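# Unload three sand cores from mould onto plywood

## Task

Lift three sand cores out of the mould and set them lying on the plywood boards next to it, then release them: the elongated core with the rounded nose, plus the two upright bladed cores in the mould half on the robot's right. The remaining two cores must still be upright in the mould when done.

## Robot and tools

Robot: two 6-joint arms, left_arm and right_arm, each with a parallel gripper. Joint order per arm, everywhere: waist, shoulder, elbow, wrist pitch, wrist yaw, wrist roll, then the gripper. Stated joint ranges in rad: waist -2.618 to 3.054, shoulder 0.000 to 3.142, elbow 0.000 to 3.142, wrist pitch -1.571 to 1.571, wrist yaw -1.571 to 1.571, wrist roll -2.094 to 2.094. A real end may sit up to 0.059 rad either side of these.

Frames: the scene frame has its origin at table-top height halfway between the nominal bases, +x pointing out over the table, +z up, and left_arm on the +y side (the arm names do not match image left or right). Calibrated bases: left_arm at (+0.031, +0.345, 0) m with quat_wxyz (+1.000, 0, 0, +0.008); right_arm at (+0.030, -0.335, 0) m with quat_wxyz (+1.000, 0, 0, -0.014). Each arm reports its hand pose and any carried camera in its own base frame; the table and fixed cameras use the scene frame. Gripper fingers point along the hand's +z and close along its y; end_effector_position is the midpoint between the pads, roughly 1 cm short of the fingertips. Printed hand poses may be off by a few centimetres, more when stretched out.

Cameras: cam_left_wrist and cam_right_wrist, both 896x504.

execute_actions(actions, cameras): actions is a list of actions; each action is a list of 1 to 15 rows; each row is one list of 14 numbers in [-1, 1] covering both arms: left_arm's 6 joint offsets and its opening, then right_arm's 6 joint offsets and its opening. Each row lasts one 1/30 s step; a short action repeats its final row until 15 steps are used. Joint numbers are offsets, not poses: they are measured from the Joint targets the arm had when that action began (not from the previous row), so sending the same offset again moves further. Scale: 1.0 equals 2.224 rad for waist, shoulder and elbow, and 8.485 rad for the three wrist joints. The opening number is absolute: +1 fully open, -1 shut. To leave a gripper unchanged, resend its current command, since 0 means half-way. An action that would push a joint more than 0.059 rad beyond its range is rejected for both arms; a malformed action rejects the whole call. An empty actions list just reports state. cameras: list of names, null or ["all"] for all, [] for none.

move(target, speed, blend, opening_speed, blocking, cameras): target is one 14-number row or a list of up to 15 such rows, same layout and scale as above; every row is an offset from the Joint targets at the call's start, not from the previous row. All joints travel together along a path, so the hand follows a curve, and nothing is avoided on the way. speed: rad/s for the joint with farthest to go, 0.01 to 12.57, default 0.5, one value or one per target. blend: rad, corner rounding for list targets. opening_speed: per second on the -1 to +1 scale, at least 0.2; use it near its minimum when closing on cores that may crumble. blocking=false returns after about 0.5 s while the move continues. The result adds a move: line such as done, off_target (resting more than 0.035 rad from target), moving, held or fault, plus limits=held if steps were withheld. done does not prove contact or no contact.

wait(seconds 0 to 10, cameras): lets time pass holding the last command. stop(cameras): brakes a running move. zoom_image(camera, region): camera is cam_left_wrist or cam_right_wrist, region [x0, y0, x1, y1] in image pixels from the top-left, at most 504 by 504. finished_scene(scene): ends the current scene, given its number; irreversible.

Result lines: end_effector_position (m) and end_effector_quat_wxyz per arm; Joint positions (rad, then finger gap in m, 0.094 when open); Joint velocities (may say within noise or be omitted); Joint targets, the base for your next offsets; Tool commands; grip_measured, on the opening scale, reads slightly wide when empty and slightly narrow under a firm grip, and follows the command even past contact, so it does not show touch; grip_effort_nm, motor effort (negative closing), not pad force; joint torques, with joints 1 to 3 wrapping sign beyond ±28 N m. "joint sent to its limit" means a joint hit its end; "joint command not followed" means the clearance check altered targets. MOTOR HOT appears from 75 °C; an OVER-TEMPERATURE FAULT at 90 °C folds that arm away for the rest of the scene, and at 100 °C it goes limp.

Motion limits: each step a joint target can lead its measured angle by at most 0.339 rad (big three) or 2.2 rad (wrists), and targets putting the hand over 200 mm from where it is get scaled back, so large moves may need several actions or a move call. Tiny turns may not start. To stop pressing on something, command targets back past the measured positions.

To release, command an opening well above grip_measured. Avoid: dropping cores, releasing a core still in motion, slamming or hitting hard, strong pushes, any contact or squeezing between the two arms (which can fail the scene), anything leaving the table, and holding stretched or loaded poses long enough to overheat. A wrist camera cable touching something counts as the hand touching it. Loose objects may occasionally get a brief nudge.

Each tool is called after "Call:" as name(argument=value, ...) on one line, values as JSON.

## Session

Call:
execute_actions(actions=[])

Scene clock: 0.00 s.
left_arm: end_effector_position=(+0.3493, -0.0518, +0.2095) grip_measured=+1.000 grip_effort_nm=n/a end_effector_quat_wxyz=(+0.534, -0.007, +0.815, -0.226) | right_arm: end_effector_position=(+0.3046, +0.0783, +0.1820) grip_measured=+1.000 grip_effort_nm=n/a end_effector_quat_wxyz=(+0.477, +0.034, +0.863, +0.162)
Joint positions: left_arm=[0.059 1.017 0.578 0.071 0.424 -0.25 0.094] | right_arm=[0.21 0.854 0.562 -0.224 -0.068 0.329 0.094]
Joint velocities: within noise
Joint torques (N m): no reading
Heat: left arm: 33 °C; right arm: 34 °C.
Joint targets: left_arm=[0.059 1.010 0.587 0.072 0.427 -0.248] | right_arm=[0.210 0.847 0.574 -0.220 -0.067 0.327]
Tool commands: left_gripper/opening=+1.0 right_gripper/opening=+1.0

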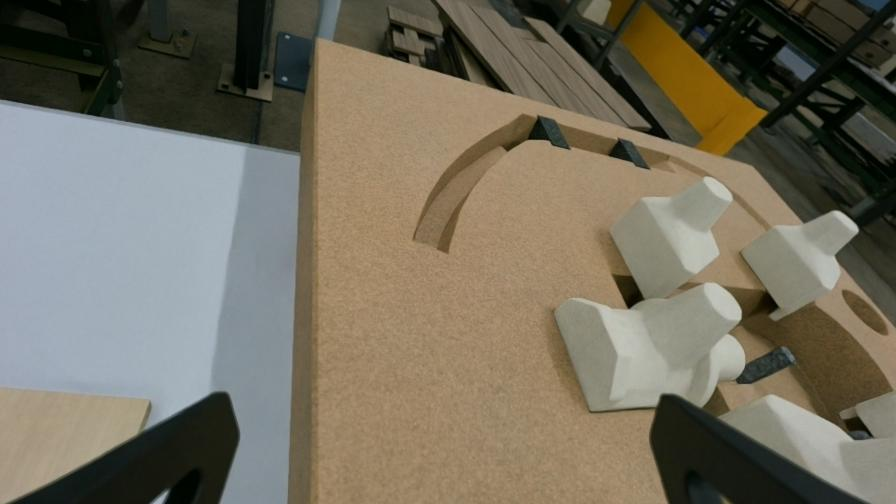

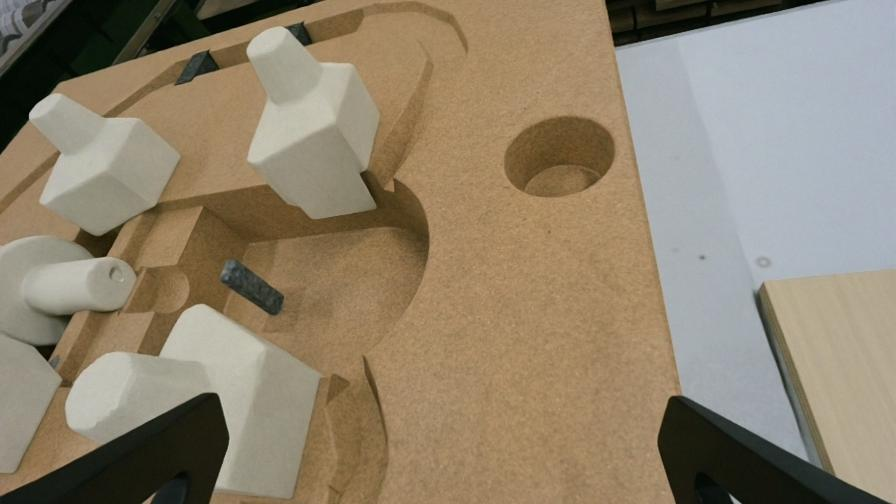

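Call:
move(target=[-0.2513,0.2653,0.6564,-0.1672,-0.0503,0.0292,0.2,0.1079,0.2151,0.557,-0.1375,0.0161,-0.0385,0.2], speed=0.9)

Scene clock: 13.50 s.
left_arm: end_effector_position=(+0.3295, -0.1785, +0.3458) grip_measured=+0.202 grip_effort_nm=-0.061 end_effector_quat_wxyz=(+0.317, +0.230, +0.916, -0.086) | right_arm: end_effector_position=(+0.2746, +0.1194, +0.3419) grip_measured=+0.203 grip_effort_nm=-0.129 end_effector_quat_wxyz=(+0.323, -0.195, +0.925, +0.044)
Joint positions: left_arm=[-0.495 1.587 2.024 -1.339 0.009 -0.007 0.056] | right_arm=[0.443 1.321 1.786 -1.374 0.061 0.006 0.057]
Joint torques (N m): left_arm=[-0.31 -4.42 6.3 1.58 -0.08 0.03] | right_arm=[0.61 -2.61 6.83 0.98 0.08 -0.14]
Heat: left arm: 35 °C; right arm: 34 °C.
Joint targets: left_arm=[-0.500 1.600 2.047 -1.346 0.000 -0.001] | right_arm=[0.450 1.326 1.813 -1.387 0.070 0.000]
move: done

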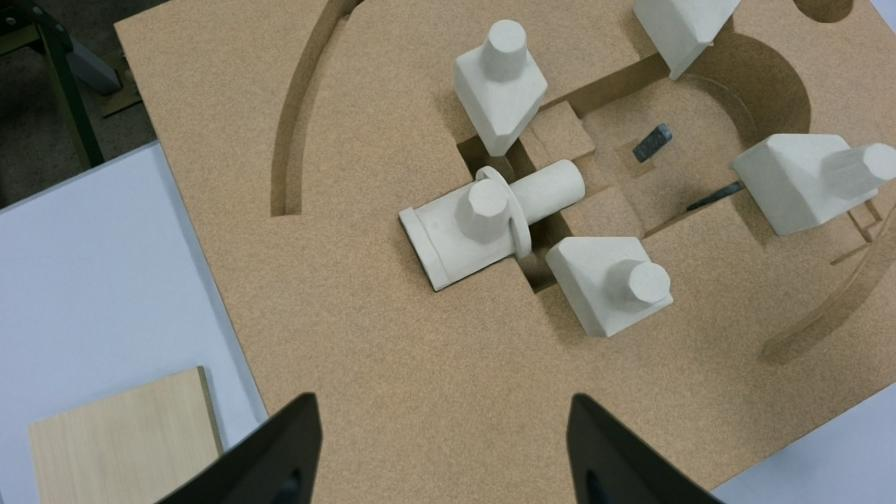

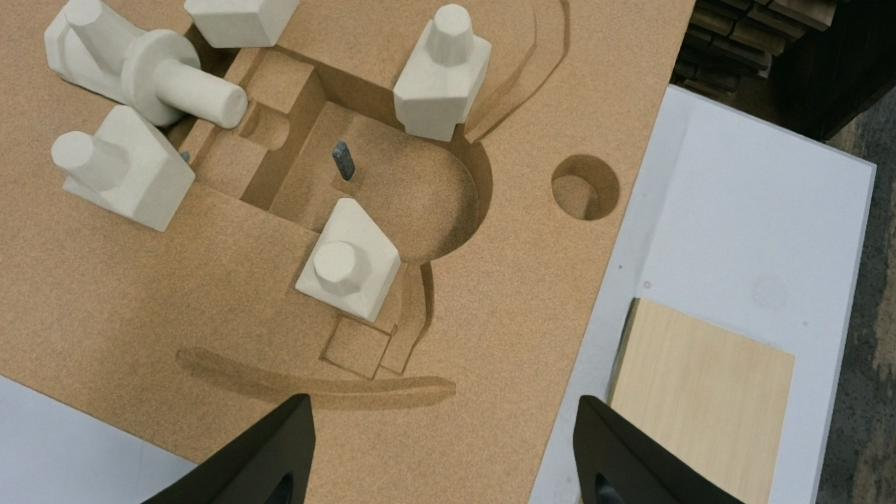

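Call:
move(target=[-0.0243,0.2485,0.1381,0.0160,0,0,0.2,-0.205,0.1756,-0.397,0.258,-0.1905,0,0.2], speed=0.9)

Scene clock: 55.50 s.
left_arm: end_effector_position=(+0.4423, -0.2692, +0.2355) grip_measured=+0.202 grip_effort_nm=-0.056 end_effector_quat_wxyz=(+0.257, +0.258, +0.928, -0.077) | right_arm: end_effector_position=(+0.3502, +0.1787, +0.2530) grip_measured=+0.203 grip_effort_nm=-0.125 end_effector_quat_wxyz=(+0.509, -0.493, +0.507, +0.491)
Joint positions: left_arm=[-0.546 2.134 2.329 -1.224 0.008 -0.007 0.056] | right_arm=[-0.001 1.71 0.938 0.782 -1.54 0.007 0.057]
Joint torques (N m): left_arm=[-0.53 -8.88 7.09 1.58 -0.06 0.03] | right_arm=[-0.35 -6.19 4.67 1.16 -0.08 -0.12]
Heat: left arm: 35 °C; right arm: 35 °C.
Joint targets: left_arm=[-0.554 2.153 2.355 -1.211 0.000 -0.001] | right_arm=[-0.006 1.716 0.930 0.803 -1.547 0.000]
move: done

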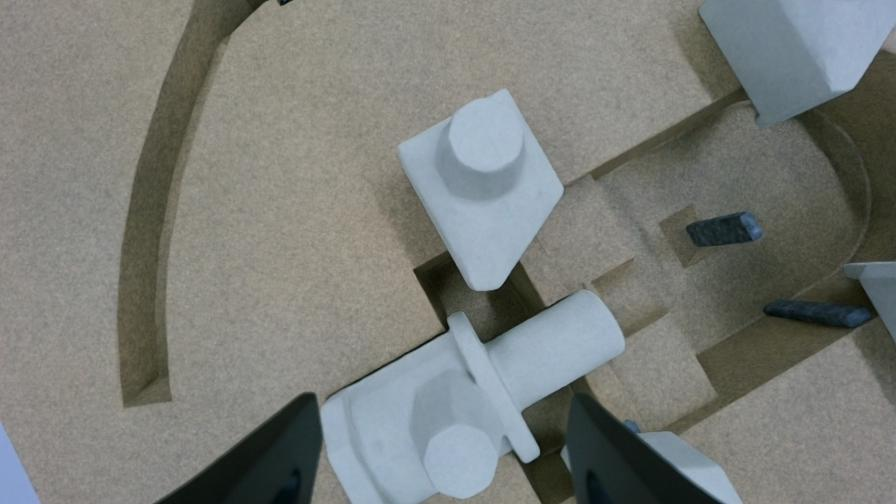

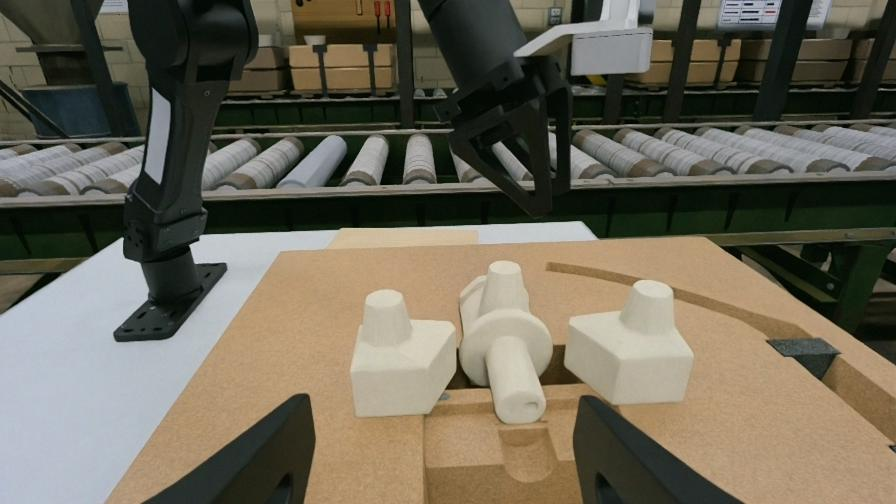

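Call:
move(target=[-0.0045,-0.0733,-0.1537,0.0223,0,0,0.2,0,0.1133,-0.0585,0.0436,0,0,0.2], speed=0.35)

Scene clock: 75.13 s.
left_arm: end_effector_position=(+0.4310, -0.2683, +0.1951) grip_measured=+0.202 grip_effort_nm=-0.061 end_effector_quat_wxyz=(+0.246, +0.263, +0.930, -0.075) | right_arm: end_effector_position=(+0.3503, +0.1786, +0.1632) grip_measured=+0.203 grip_effort_nm=-0.125 end_effector_quat_wxyz=(+0.505, -0.490, +0.510, +0.495)
Joint positions: left_arm=[-0.556 2.036 2.022 -1.036 0.008 -0.007 0.056] | right_arm=[-0.002 1.96 0.807 1.15 -1.542 0.007 0.057]
Joint torques (N m): left_arm=[-0.58 -13.42 4.56 1.54 -0.05 0] | right_arm=[-0.39 -6.76 3.45 1.17 -0.07 -0.12]
Heat: left arm: 37 °C; right arm: 35 °C.
Joint targets: left_arm=[-0.564 1.989 2.013 -1.022 0.000 -0.001] | right_arm=[-0.006 1.969 0.800 1.172 -1.547 0.000]
move: off_target (left_arm); left_arm: the shoulder is farthest, 0.046 rad from its target

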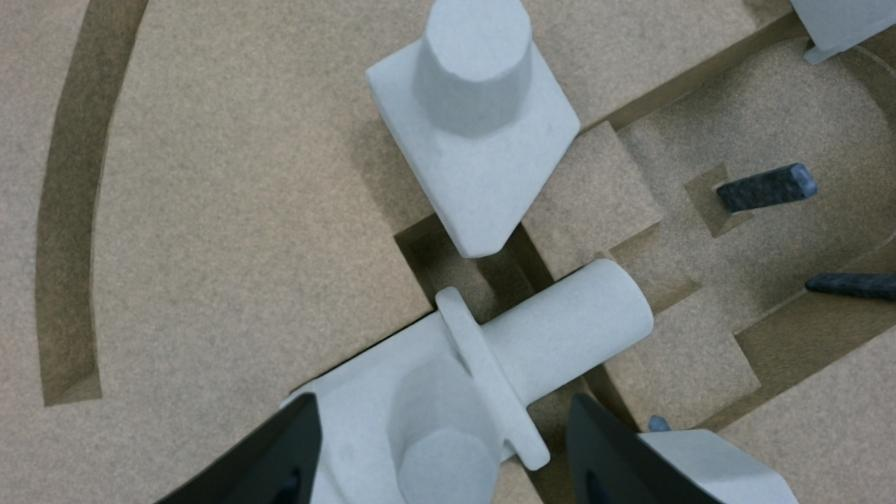

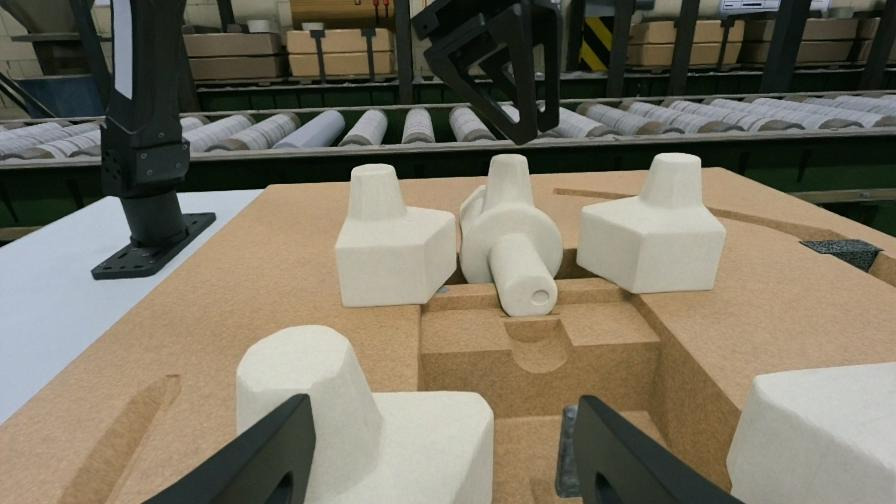

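Call:
move(target=[0,-0.0121,-0.0814,0.01544,0,0,0.2,-0.0211,-0.067,-0.0742,0.0073,-0.0015,0,0.2], speed=0.15)

Scene clock: 98.93 s.
left_arm: end_effector_position=(+0.4260, -0.2651, +0.1556) grip_measured=+0.202 grip_effort_nm=-0.061 end_effector_quat_wxyz=(+0.233, +0.264, +0.933, -0.071) | right_arm: end_effector_position=(+0.3174, +0.1649, +0.1663) grip_measured=+0.203 grip_effort_nm=-0.125 end_effector_quat_wxyz=(+0.515, -0.484, +0.515, +0.484)
Joint positions: left_arm=[-0.556 2.012 1.84 -0.907 0.008 -0.007 0.056] | right_arm=[-0.046 1.847 0.645 1.209 -1.554 0.007 0.057]
Joint torques (N m): left_arm=[-0.59 -13.55 4.72 1.54 -0.06 0.02] | right_arm=[-0.65 -8.62 3.07 1.15 -0.07 -0.11]
Heat: left arm: 45 °C; right arm: 38 °C.
Joint targets: left_arm=[-0.564 1.963 1.832 -0.891 0.000 -0.001] | right_arm=[-0.053 1.819 0.635 1.234 -1.560 0.000]
move: off_target (left_arm); left_arm: the shoulder is farthest, 0.050 rad from its target

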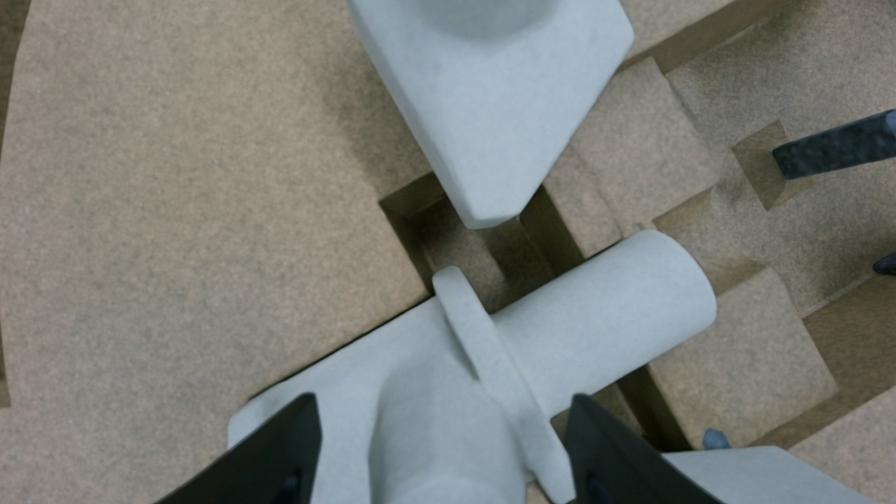

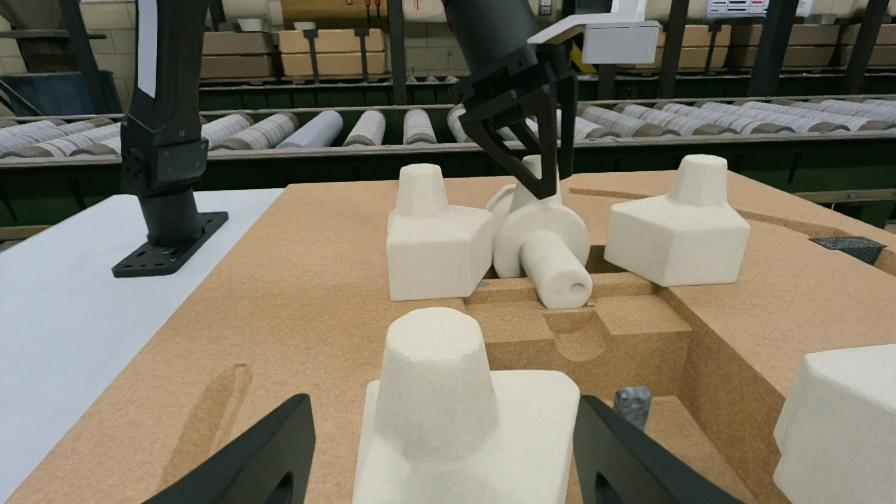

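Call:
move(target=[0,0,0,0,0,0,-0.6,0.0688,0,0,0,0.0171,0,0.2], speed=0.1, opening_speed=0.3)

Scene clock: 113.03 s.
left_arm: end_effector_position=(+0.4263, -0.2652, +0.1558) grip_measured=-0.333 grip_effort_nm=-0.989 end_effector_quat_wxyz=(+0.234, +0.264, +0.933, -0.071) | right_arm: end_effector_position=(+0.3147, +0.2077, +0.1665) grip_measured=+0.203 grip_effort_nm=-0.129 end_effector_quat_wxyz=(+0.514, -0.486, +0.513, +0.486)
Joint positions: left_arm=[-0.556 2.012 1.84 -0.906 0.007 -0.006 0.031] | right_arm=[0.094 1.847 0.645 1.21 -1.424 0.007 0.057]
Joint torques (N m): left_arm=[-0.57 -13.63 4.67 1.52 -0.04 -0.03] | right_arm=[0.58 -8.69 3.12 1.24 0.06 -0.11]
Heat: left arm: 43 °C; right arm: 40 °C.
Joint targets: left_arm=[-0.564 1.963 1.832 -0.891 0.000 0.000] | right_arm=[0.100 1.819 0.635 1.234 -1.415 0.000]
move: off_target (left_arm); left_arm: the shoulder is farthest, 0.049 rad from its target

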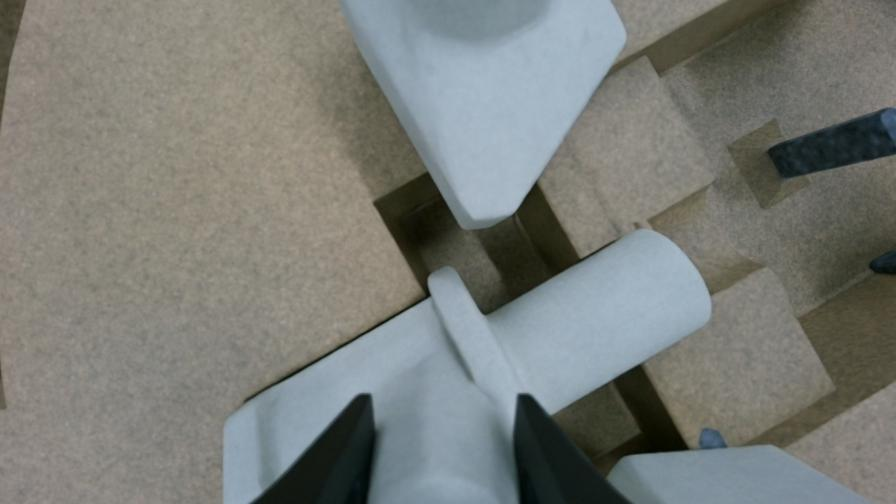

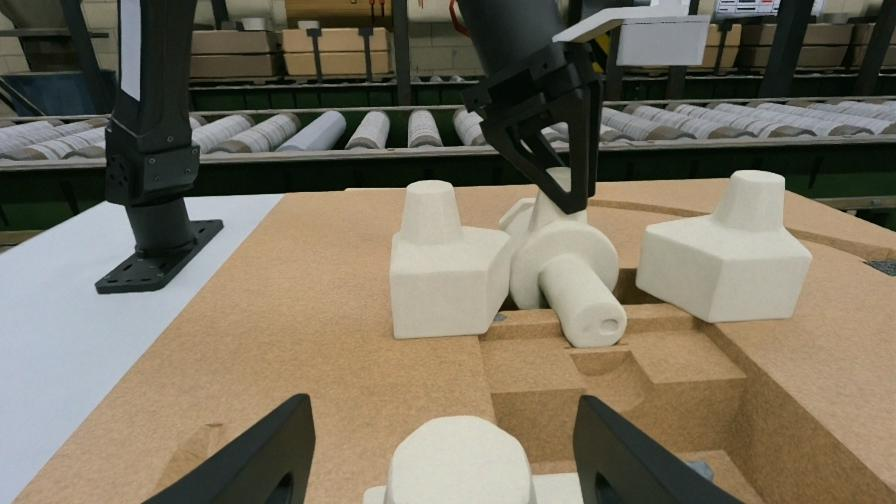

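Call:
move(target=[0,0.0508,0.1785,-0.0341,0,0,-0.6,0,0,0,0,0.0025,0,-0.6], speed=0.15, opening_speed=0.3)

Scene clock: 126.07 s.
left_arm: end_effector_position=(+0.4187, -0.2605, +0.2084) grip_measured=-0.334 grip_effort_nm=-1.004 end_effector_quat_wxyz=(+0.211, +0.266, +0.938, -0.064) | right_arm: end_effector_position=(+0.3182, +0.2074, +0.1666) grip_measured=-0.384 grip_effort_nm=-0.999 end_effector_quat_wxyz=(+0.519, -0.481, +0.517, +0.481)
Joint positions: left_arm=[-0.556 2.079 2.177 -1.224 0.007 -0.004 0.031] | right_arm=[0.094 1.847 0.645 1.211 -1.404 0.007 0.029]
Joint torques (N m): left_arm=[-0.57 -10.25 9.36 1.74 -0.05 -0.02] | right_arm=[0.57 -8.68 3.12 1.26 0.09 -0.11]
Heat: left arm: 42 °C; right arm: 40 °C.
Joint targets: left_arm=[-0.564 2.075 2.229 -1.180 0.000 -0.001] | right_arm=[0.100 1.819 0.635 1.234 -1.393 0.000]
move: off_target (left_arm); left_arm: the elbow is farthest, 0.052 rad from its target

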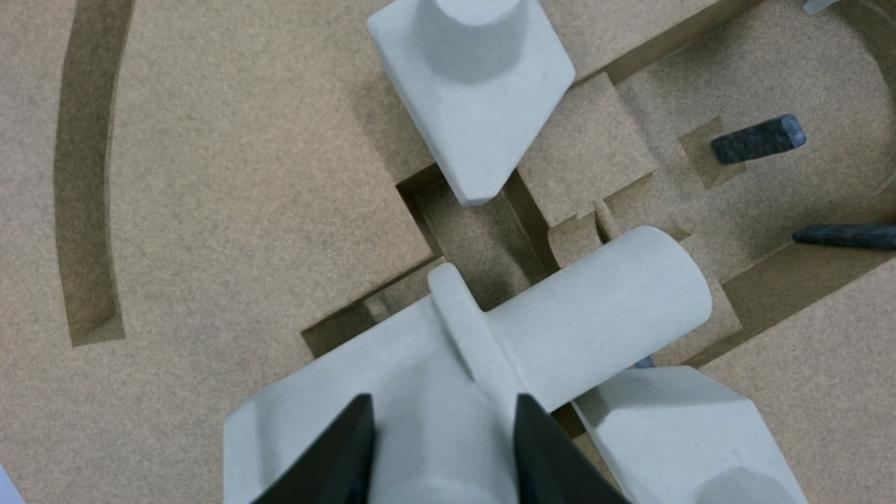

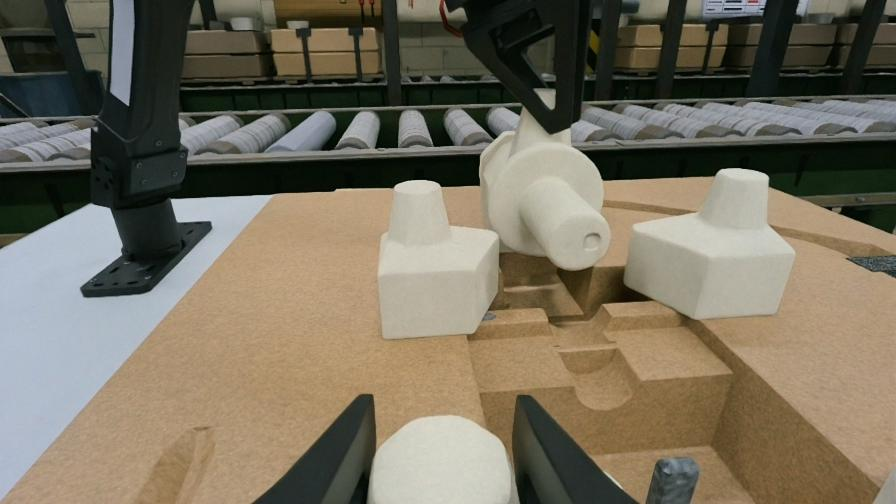

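Call:
move(target=[[0,0,0,0,0,0,-0.6,0,-0.0054,0.0112,0,0,0,-0.6],[0,0.0184,0.0549,-0.0084,0,0,-0.6,0,-0.0769,0.0391,-0.0269,0,0,-0.6],[0.0962,-0.0621,0.0094,-0.0124,0,0,-0.6,0,-0.1326,0.0836,-0.0514,0,0,-0.6]], speed=[0.1,0.13,0.18])

Scene clock: 147.30 s.
left_arm: end_effector_position=(+0.4414, -0.1605, +0.2475) grip_measured=-0.334 grip_effort_nm=-0.999 end_effector_quat_wxyz=(+0.225, +0.168, +0.959, -0.040) | right_arm: end_effector_position=(+0.3184, +0.2069, +0.2470) grip_measured=-0.384 grip_effort_nm=-1.009 end_effector_quat_wxyz=(+0.512, -0.469, +0.532, +0.485)
Joint positions: left_arm=[-0.351 2.015 2.24 -1.333 0 -0.004 0.031] | right_arm=[0.094 1.567 0.773 0.764 -1.387 0.008 0.029]
Joint torques (N m): left_arm=[0.23 -15.12 5.5 1.81 0.02 -0.03] | right_arm=[0.54 -9.05 9.1 1.41 -0.09 -0.12]
Heat: left arm: 41 °C; right arm: 41 °C.
Joint targets: left_arm=[-0.350 1.938 2.250 -1.285 0.000 0.000] | right_arm=[0.100 1.524 0.821 0.798 -1.393 0.000]
move: off_target (left_arm, right_arm); left_arm: the shoulder is farthest, 0.079 rad from its target; right_arm: the elbow is farthest, 0.048 rad from its target

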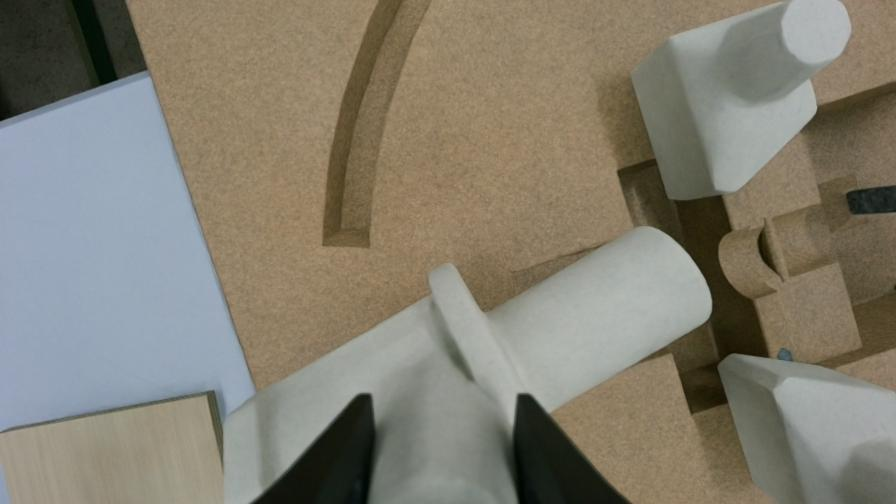

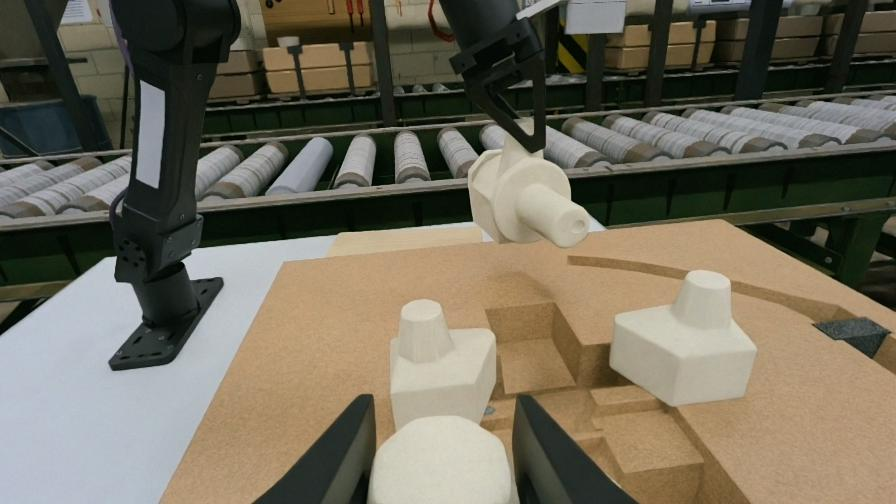

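Call:
move(target=[[0.2779,-0.2077,-0.2923,0.0183,0,0,-0.6,-0.1799,0.0791,0.4222,-0.0905,-0.0055,0,-0.6],[0.2779,-0.2239,-0.4456,0.0527,0,0,-0.6,-0.2181,0.1016,0.411,-0.2744,0.1724,0.1296,-0.6]], speed=[0.5,0.6], blend=[0.05,0])

Scene clock: 169.83 s.
left_arm: end_effector_position=(+0.3420, +0.0941, +0.1511) grip_measured=-0.334 grip_effort_nm=-0.999 end_effector_quat_wxyz=(+0.205, -0.131, +0.969, +0.028) | right_arm: end_effector_position=(+0.2953, -0.1294, +0.1811) grip_measured=-0.384 grip_effort_nm=-1.004 end_effector_quat_wxyz=(+0.027, +0.671, +0.741, -0.026)
Joint positions: left_arm=[0.265 1.502 1.248 -0.899 -0.002 -0.004 0.031] | right_arm=[-0.379 1.751 1.713 -1.5 0.067 1.091 0.029]
Joint torques (N m): left_arm=[0.24 -10.29 6 1.87 0.03 -0.01] | right_arm=[-0.44 -6.82 6.76 -0.08 0.05 0.07]
Heat: left arm: 52 °C; right arm: 42 °C.
Joint targets: left_arm=[0.268 1.439 1.259 -0.838 0.000 -0.001] | right_arm=[-0.385 1.750 1.735 -1.530 0.069 1.100]
move: off_target (left_arm); left_arm: the shoulder is farthest, 0.062 rad from its target

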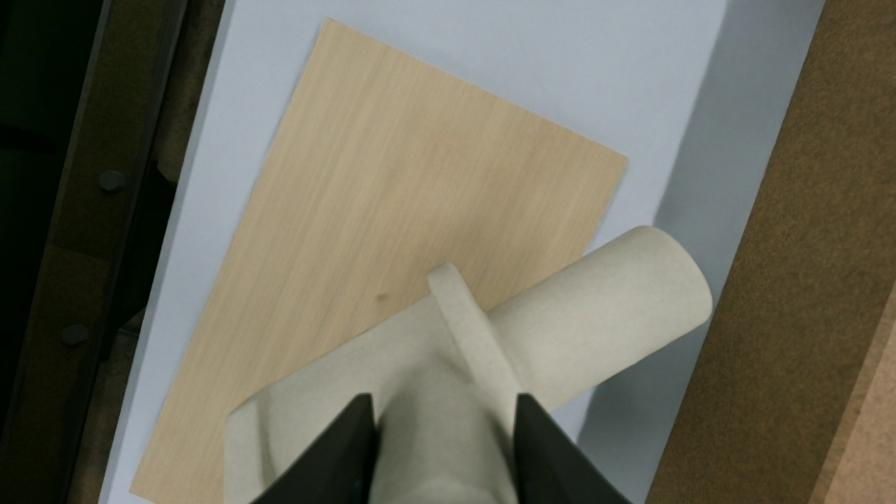

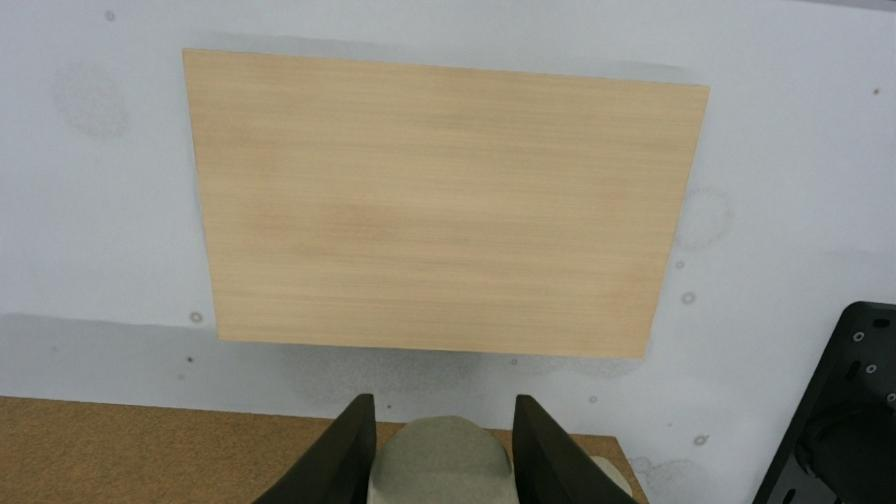

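Call:
move(target=[0.0504,0,-0.045,0.0205,0,0,-0.6,-0.0836,0.009,-0.187,0.0483,0,-0.0219,-0.6], speed=0.25)

Scene clock: 205.20 s.
left_arm: end_effector_position=(+0.3411, +0.1351, +0.1332) grip_measured=-0.334 grip_effort_nm=-1.004 end_effector_quat_wxyz=(+0.234, -0.183, +0.954, +0.044) | right_arm: end_effector_position=(+0.2633, -0.1805, +0.0755) grip_measured=-0.384 grip_effort_nm=-1.004 end_effector_quat_wxyz=(+0.005, +0.676, +0.736, -0.034)
Joint positions: left_arm=[0.374 1.5 1.148 -0.737 -0.001 -0.004 0.031] | right_arm=[-0.566 1.773 1.319 -1.117 0.069 0.92 0.029]
Joint torques (N m): left_arm=[0.55 -10.11 6.12 2.11 0.06 -0.02] | right_arm=[-0.5 -7.16 5.05 0.1 0.03 -0.12]
Heat: left arm: 42 °C; right arm: 39 °C.
Joint targets: left_arm=[0.380 1.439 1.159 -0.664 0.000 -0.001] | right_arm=[-0.571 1.770 1.319 -1.120 0.069 0.914]
move: off_target (left_arm); left_arm: the wrist pitch is farthest, 0.073 rad from its target

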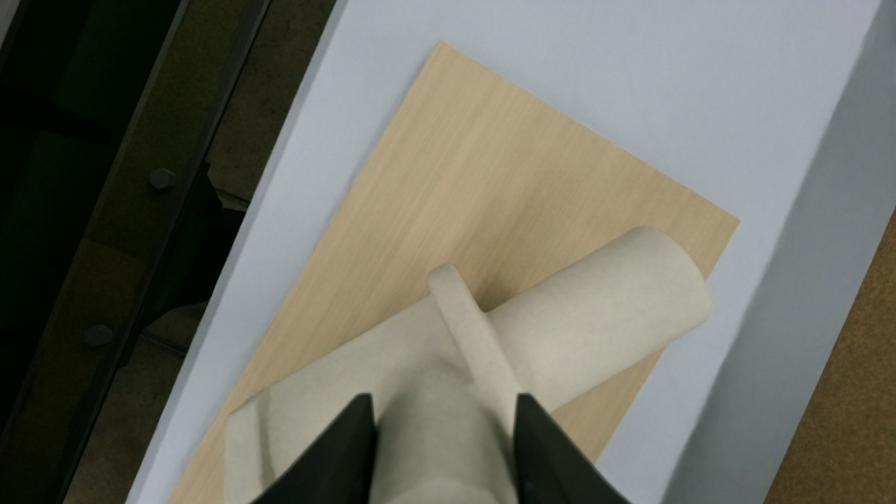

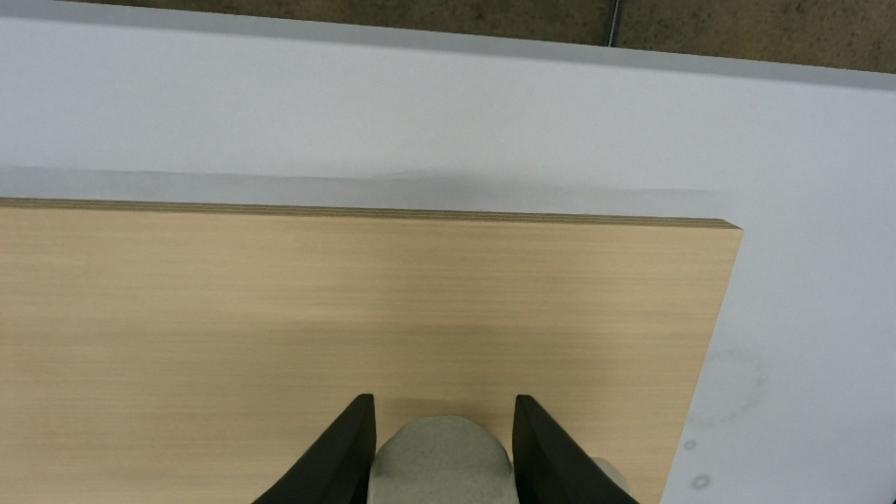

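Call:
move(target=[0,0,-0.0297,0.0088,0,0,-0.6,-0.0112,0.0036,-0.0481,0.0126,0,0,-0.6], speed=0.035)

Scene clock: 218.73 s.
left_arm: end_effector_position=(+0.3409, +0.1351, +0.1202) grip_measured=-0.334 grip_effort_nm=-0.999 end_effector_quat_wxyz=(+0.240, -0.182, +0.952, +0.046) | right_arm: end_effector_position=(+0.2535, -0.1826, +0.0487) grip_measured=-0.384 grip_effort_nm=-1.009 end_effector_quat_wxyz=(+0.004, +0.684, +0.729, -0.034)
Joint positions: left_arm=[0.374 1.496 1.085 -0.665 -0.001 -0.004 0.031] | right_arm=[-0.588 1.778 1.214 -1.011 0.069 0.919 0.029]
Joint torques (N m): left_arm=[0.54 -9.81 5.81 2.17 0.05 -0.01] | right_arm=[-0.72 -6.8 4.75 0.1 0.03 -0.1]
Heat: left arm: 43 °C; right arm: 38 °C.
Joint targets: left_arm=[0.380 1.439 1.092 -0.589 0.000 -0.001] | right_arm=[-0.596 1.779 1.212 -1.013 0.069 0.914]
move: off_target (left_arm); left_arm: the wrist pitch is farthest, 0.076 rad from its target

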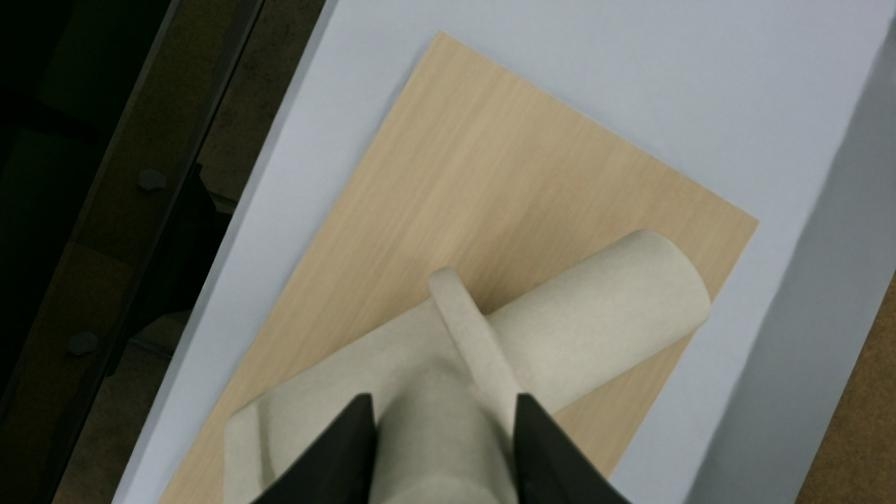

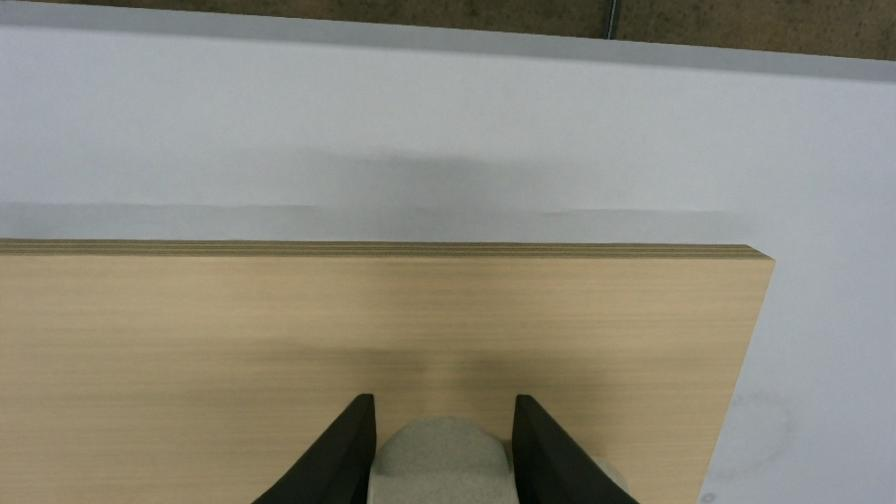

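Call:
move(target=[0,0,-0.009,0.0024,0,0,-0.6,0,0.001,-0.009,0.0024,0,0,-0.6], speed=0.035, cameras=[])

Call:
move(target=[0,0,-0.009,0.0024,0,0,-0.6,0,0.001,-0.009,0.0024,0,0,-0.6], speed=0.035, cameras=[])

Scene clock: 222.40 s.
left_arm: end_effector_position=(+0.3412, +0.1352, +0.1203) grip_measured=-0.334 grip_effort_nm=-1.004 end_effector_quat_wxyz=(+0.247, -0.182, +0.951, +0.047) | right_arm: end_effector_position=(+0.2521, -0.1816, +0.0446) grip_measured=-0.384 grip_effort_nm=-1.004 end_effector_quat_wxyz=(+0.003, +0.683, +0.729, -0.035)
Joint positions: left_arm=[0.374 1.487 1.07 -0.645 -0.001 -0.004 0.031] | right_arm=[-0.588 1.778 1.197 -0.995 0.069 0.918 0.029]
Joint torques (N m): left_arm=[0.5 -9.06 5.48 2.2 0.03 -0.02] | right_arm=[-0.69 -6.61 4.53 0.13 0.03 -0.08]
Heat: left arm: 43 °C; right arm: 38 °C.
Joint targets: left_arm=[0.380 1.439 1.073 -0.569 0.000 -0.001] | right_arm=[-0.596 1.781 1.192 -0.993 0.069 0.914]
move: off_target (left_arm); left_arm: the wrist pitch is farthest, 0.077 rad from its target
No camera images: "cameras" was empty.

Scene clock: 223.33 s.
left_arm: end_effector_position=(+0.3418, +0.1354, +0.1202) grip_measured=-0.334 grip_effort_nm=-1.004 end_effector_quat_wxyz=(+0.255, -0.182, +0.949, +0.048) | right_arm: end_effector_position=(+0.2522, -0.1821, +0.0412) grip_measured=-0.384 grip_effort_nm=-1.004 end_effector_quat_wxyz=(+0.006, +0.684, +0.729, -0.034)
Joint positions: left_arm=[0.374 1.478 1.053 -0.622 -0.001 -0.004 0.031] | right_arm=[-0.589 1.778 1.183 -0.974 0.069 0.917 0.029]
Joint torques (N m): left_arm=[0.5 -8.23 5.15 2.22 0.04 0] | right_arm=[-0.59 -6.42 4.03 0.12 0.03 -0.08]
Heat: left arm: 42 °C; right arm: 38 °C.
Joint targets: left_arm=[0.380 1.439 1.052 -0.549 0.000 -0.001] | right_arm=[-0.596 1.783 1.172 -0.973 0.069 0.914]
move: off_target (left_arm); left_arm: the wrist pitch is farthest, 0.074 rad from its target
No camera images: "cameras" was empty.

Call:
move(target=[0,0,0,0,0,0,-0.2,0,0,-0.002,0.0005,0,0,-0.2], opening_speed=0.2)

Scene clock: 229.23 s.
left_arm: end_effector_position=(+0.3525, +0.1396, +0.1300) grip_measured=-0.202 grip_effort_nm=0.125 end_effector_quat_wxyz=(+0.284, -0.180, +0.940, +0.054) | right_arm: end_effector_position=(+0.2523, -0.1821, +0.0401) grip_measured=-0.203 grip_effort_nm=0.178 end_effector_quat_wxyz=(+0.007, +0.683, +0.729, -0.034)
Joint positions: left_arm=[0.374 1.47 1.053 -0.568 -0.001 -0.004 0.037] | right_arm=[-0.589 1.778 1.178 -0.968 0.069 0.917 0.037]
Joint torques (N m): left_arm=[0.53 -7.65 5.23 1.73 0.03 -0.03] | right_arm=[-0.58 -6.42 4.04 0.11 0.03 -0.06]
Heat: left arm: 42 °C; right arm: 37 °C.
Joint targets: left_arm=[0.380 1.439 1.052 -0.549 0.000 -0.001] | right_arm=[-0.596 1.783 1.167 -0.969 0.070 0.914]
move: done

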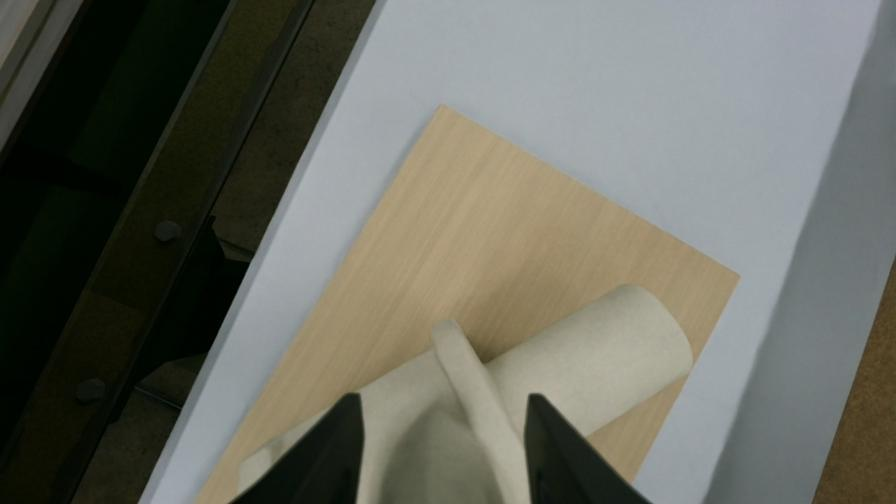

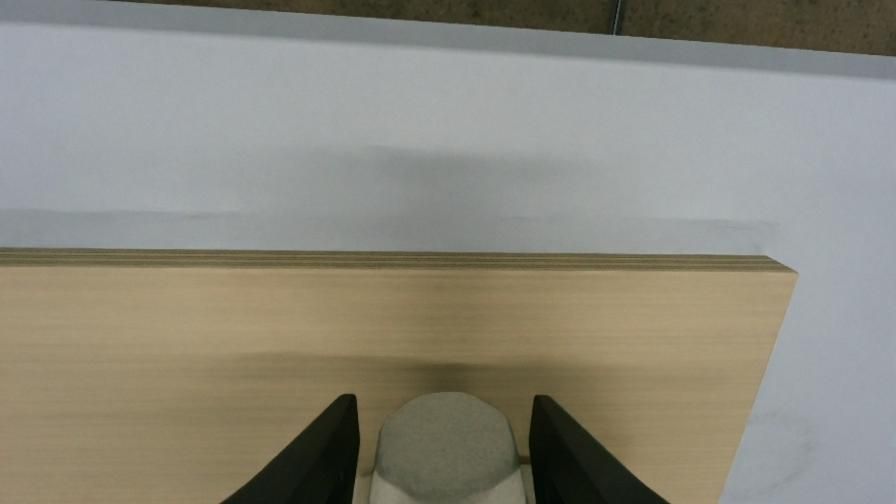

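Call:
move(target=[[0,-0.009,0.1929,-0.0508,0,0,-0.2,0,-0.0198,0.15,-0.034,0,0,-0.2],[0,-0.009,0.1929,-0.0508,0,0,-0.2,0.2554,0.2464,0.3098,0.1743,-0.1907,-0.1077,0.2]], speed=[0.2,0.8])

Scene clock: 246.73 s.
left_arm: end_effector_position=(+0.3466, +0.1373, +0.2382) grip_measured=-0.202 grip_effort_nm=0.120 end_effector_quat_wxyz=(+0.292, -0.180, +0.938, +0.055) | right_arm: end_effector_position=(+0.5234, +0.1665, +0.2491) grip_measured=+0.197 grip_effort_nm=0.183 end_effector_quat_wxyz=(+0.508, -0.481, +0.518, +0.491)
Joint positions: left_arm=[0.374 1.447 1.456 -0.976 -0.001 -0.004 0.037] | right_arm=[-0.024 2.317 1.824 0.49 -1.541 0.017 0.056]
Joint torques (N m): left_arm=[0.5 -7.1 7.42 1.5 0.05 -0.01] | right_arm=[-0.27 -10.47 8.35 1.14 -0.11 -0.23]
Heat: left arm: 41 °C; right arm: 38 °C.
Joint targets: left_arm=[0.380 1.420 1.481 -0.980 0.000 -0.001] | right_arm=[-0.028 2.331 1.857 0.510 -1.548 0.000]
move: done

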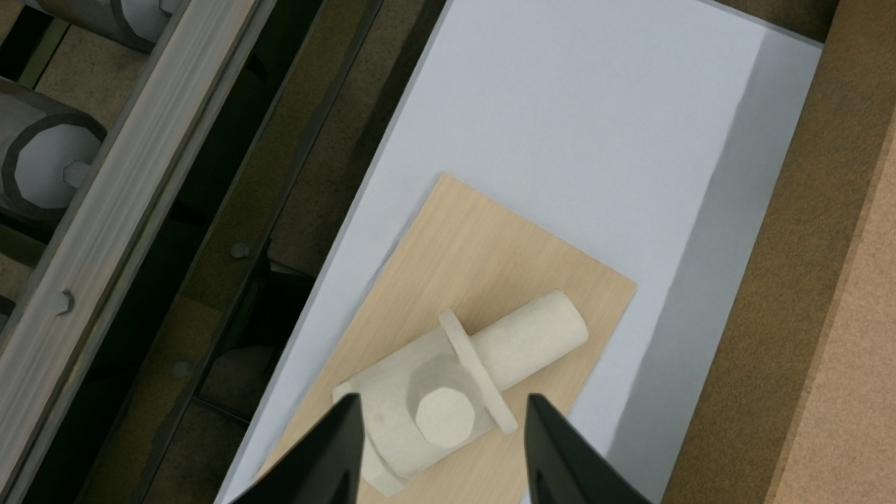

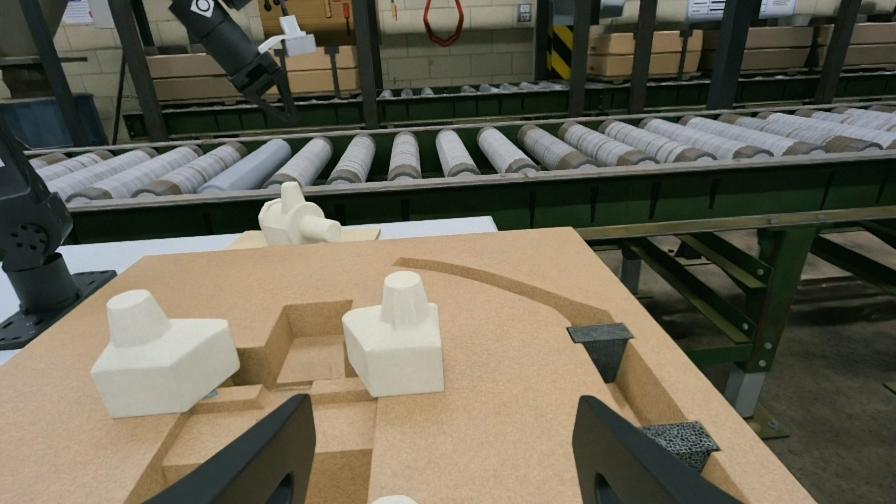

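Call:
move(target=[0,0,0,0,0,0,-0.2,-0.0049,0.031,-0.12,0.0362,-0.0017,0,0.2], speed=0.25, cameras=["cam_right_wrist"])

Scene clock: 257.27 s.
left_arm: end_effector_position=(+0.3466, +0.1373, +0.2382) grip_measured=-0.202 grip_effort_nm=0.129 end_effector_quat_wxyz=(+0.292, -0.180, +0.938, +0.055) | right_arm: end_effector_position=(+0.5059, +0.1638, +0.1681) grip_measured=+0.197 grip_effort_nm=0.178 end_effector_quat_wxyz=(+0.509, -0.486, +0.513, +0.491)
Joint positions: left_arm=[0.374 1.447 1.456 -0.976 -0.001 -0.004 0.037] | right_arm=[-0.031 2.388 1.598 0.797 -1.556 0.017 0.056]
Joint torques (N m): left_arm=[0.55 -7.27 7.47 1.5 0.03 -0.02] | right_arm=[-0.69 -10.45 4.59 1.15 -0.1 -0.23]
Heat: left arm: 40 °C; right arm: 40 °C.
Joint targets: left_arm=[0.380 1.420 1.481 -0.980 0.000 -0.001] | right_arm=[-0.039 2.400 1.590 0.818 -1.563 0.000]
move: done
Images, in order (width x height): cam_right_wrist 896x504.

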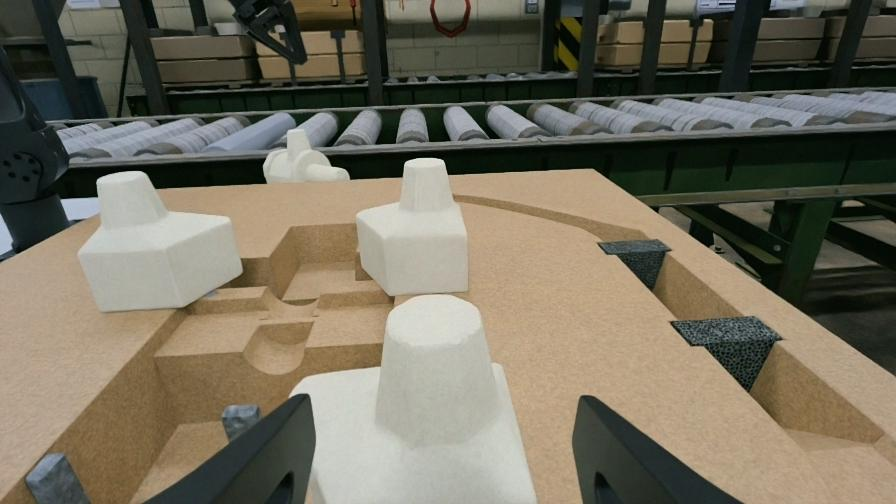

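Call:
move(target=[[0,0,0,0,0,0,-0.2,0.0453,0,0,0,0.0121,0,0.2],[0,0,0,0,0,0,-0.2,0.0453,0,0,0,0.0121,0,-0.6]], speed=0.1, opening_speed=0.4, cameras=["cam_right_wrist"])

Scene clock: 269.90 s.
left_arm: end_effector_position=(+0.3466, +0.1373, +0.2382) grip_measured=-0.202 grip_effort_nm=0.125 end_effector_quat_wxyz=(+0.292, -0.180, +0.938, +0.055) | right_arm: end_effector_position=(+0.5062, +0.2076, +0.1684) grip_measured=-0.356 grip_effort_nm=-1.004 end_effector_quat_wxyz=(+0.511, -0.485, +0.514, +0.489)
Joint positions: left_arm=[0.374 1.447 1.456 -0.976 -0.001 -0.004 0.037] | right_arm=[0.057 2.388 1.598 0.799 -1.463 0.016 0.03]
Joint torques (N m): left_arm=[0.54 -7.2 7.42 1.49 0.02 -0.03] | right_arm=[0.36 -10.55 4.63 1.17 0 -0.22]
Heat: left arm: 40 °C; right arm: 44 °C.
Joint targets: left_arm=[0.380 1.420 1.481 -0.980 0.000 -0.001] | right_arm=[0.062 2.400 1.590 0.818 -1.460 0.000]
move: done
Images, in order (width x height): cam_right_wrist 896x504.

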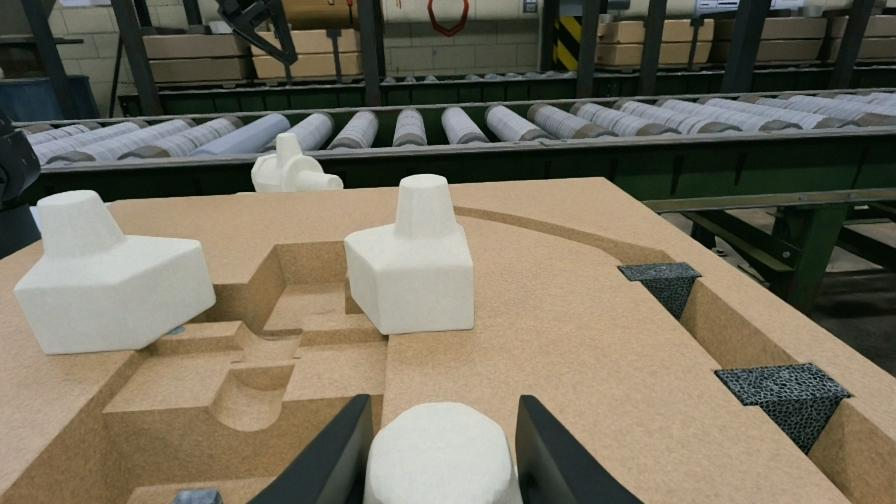

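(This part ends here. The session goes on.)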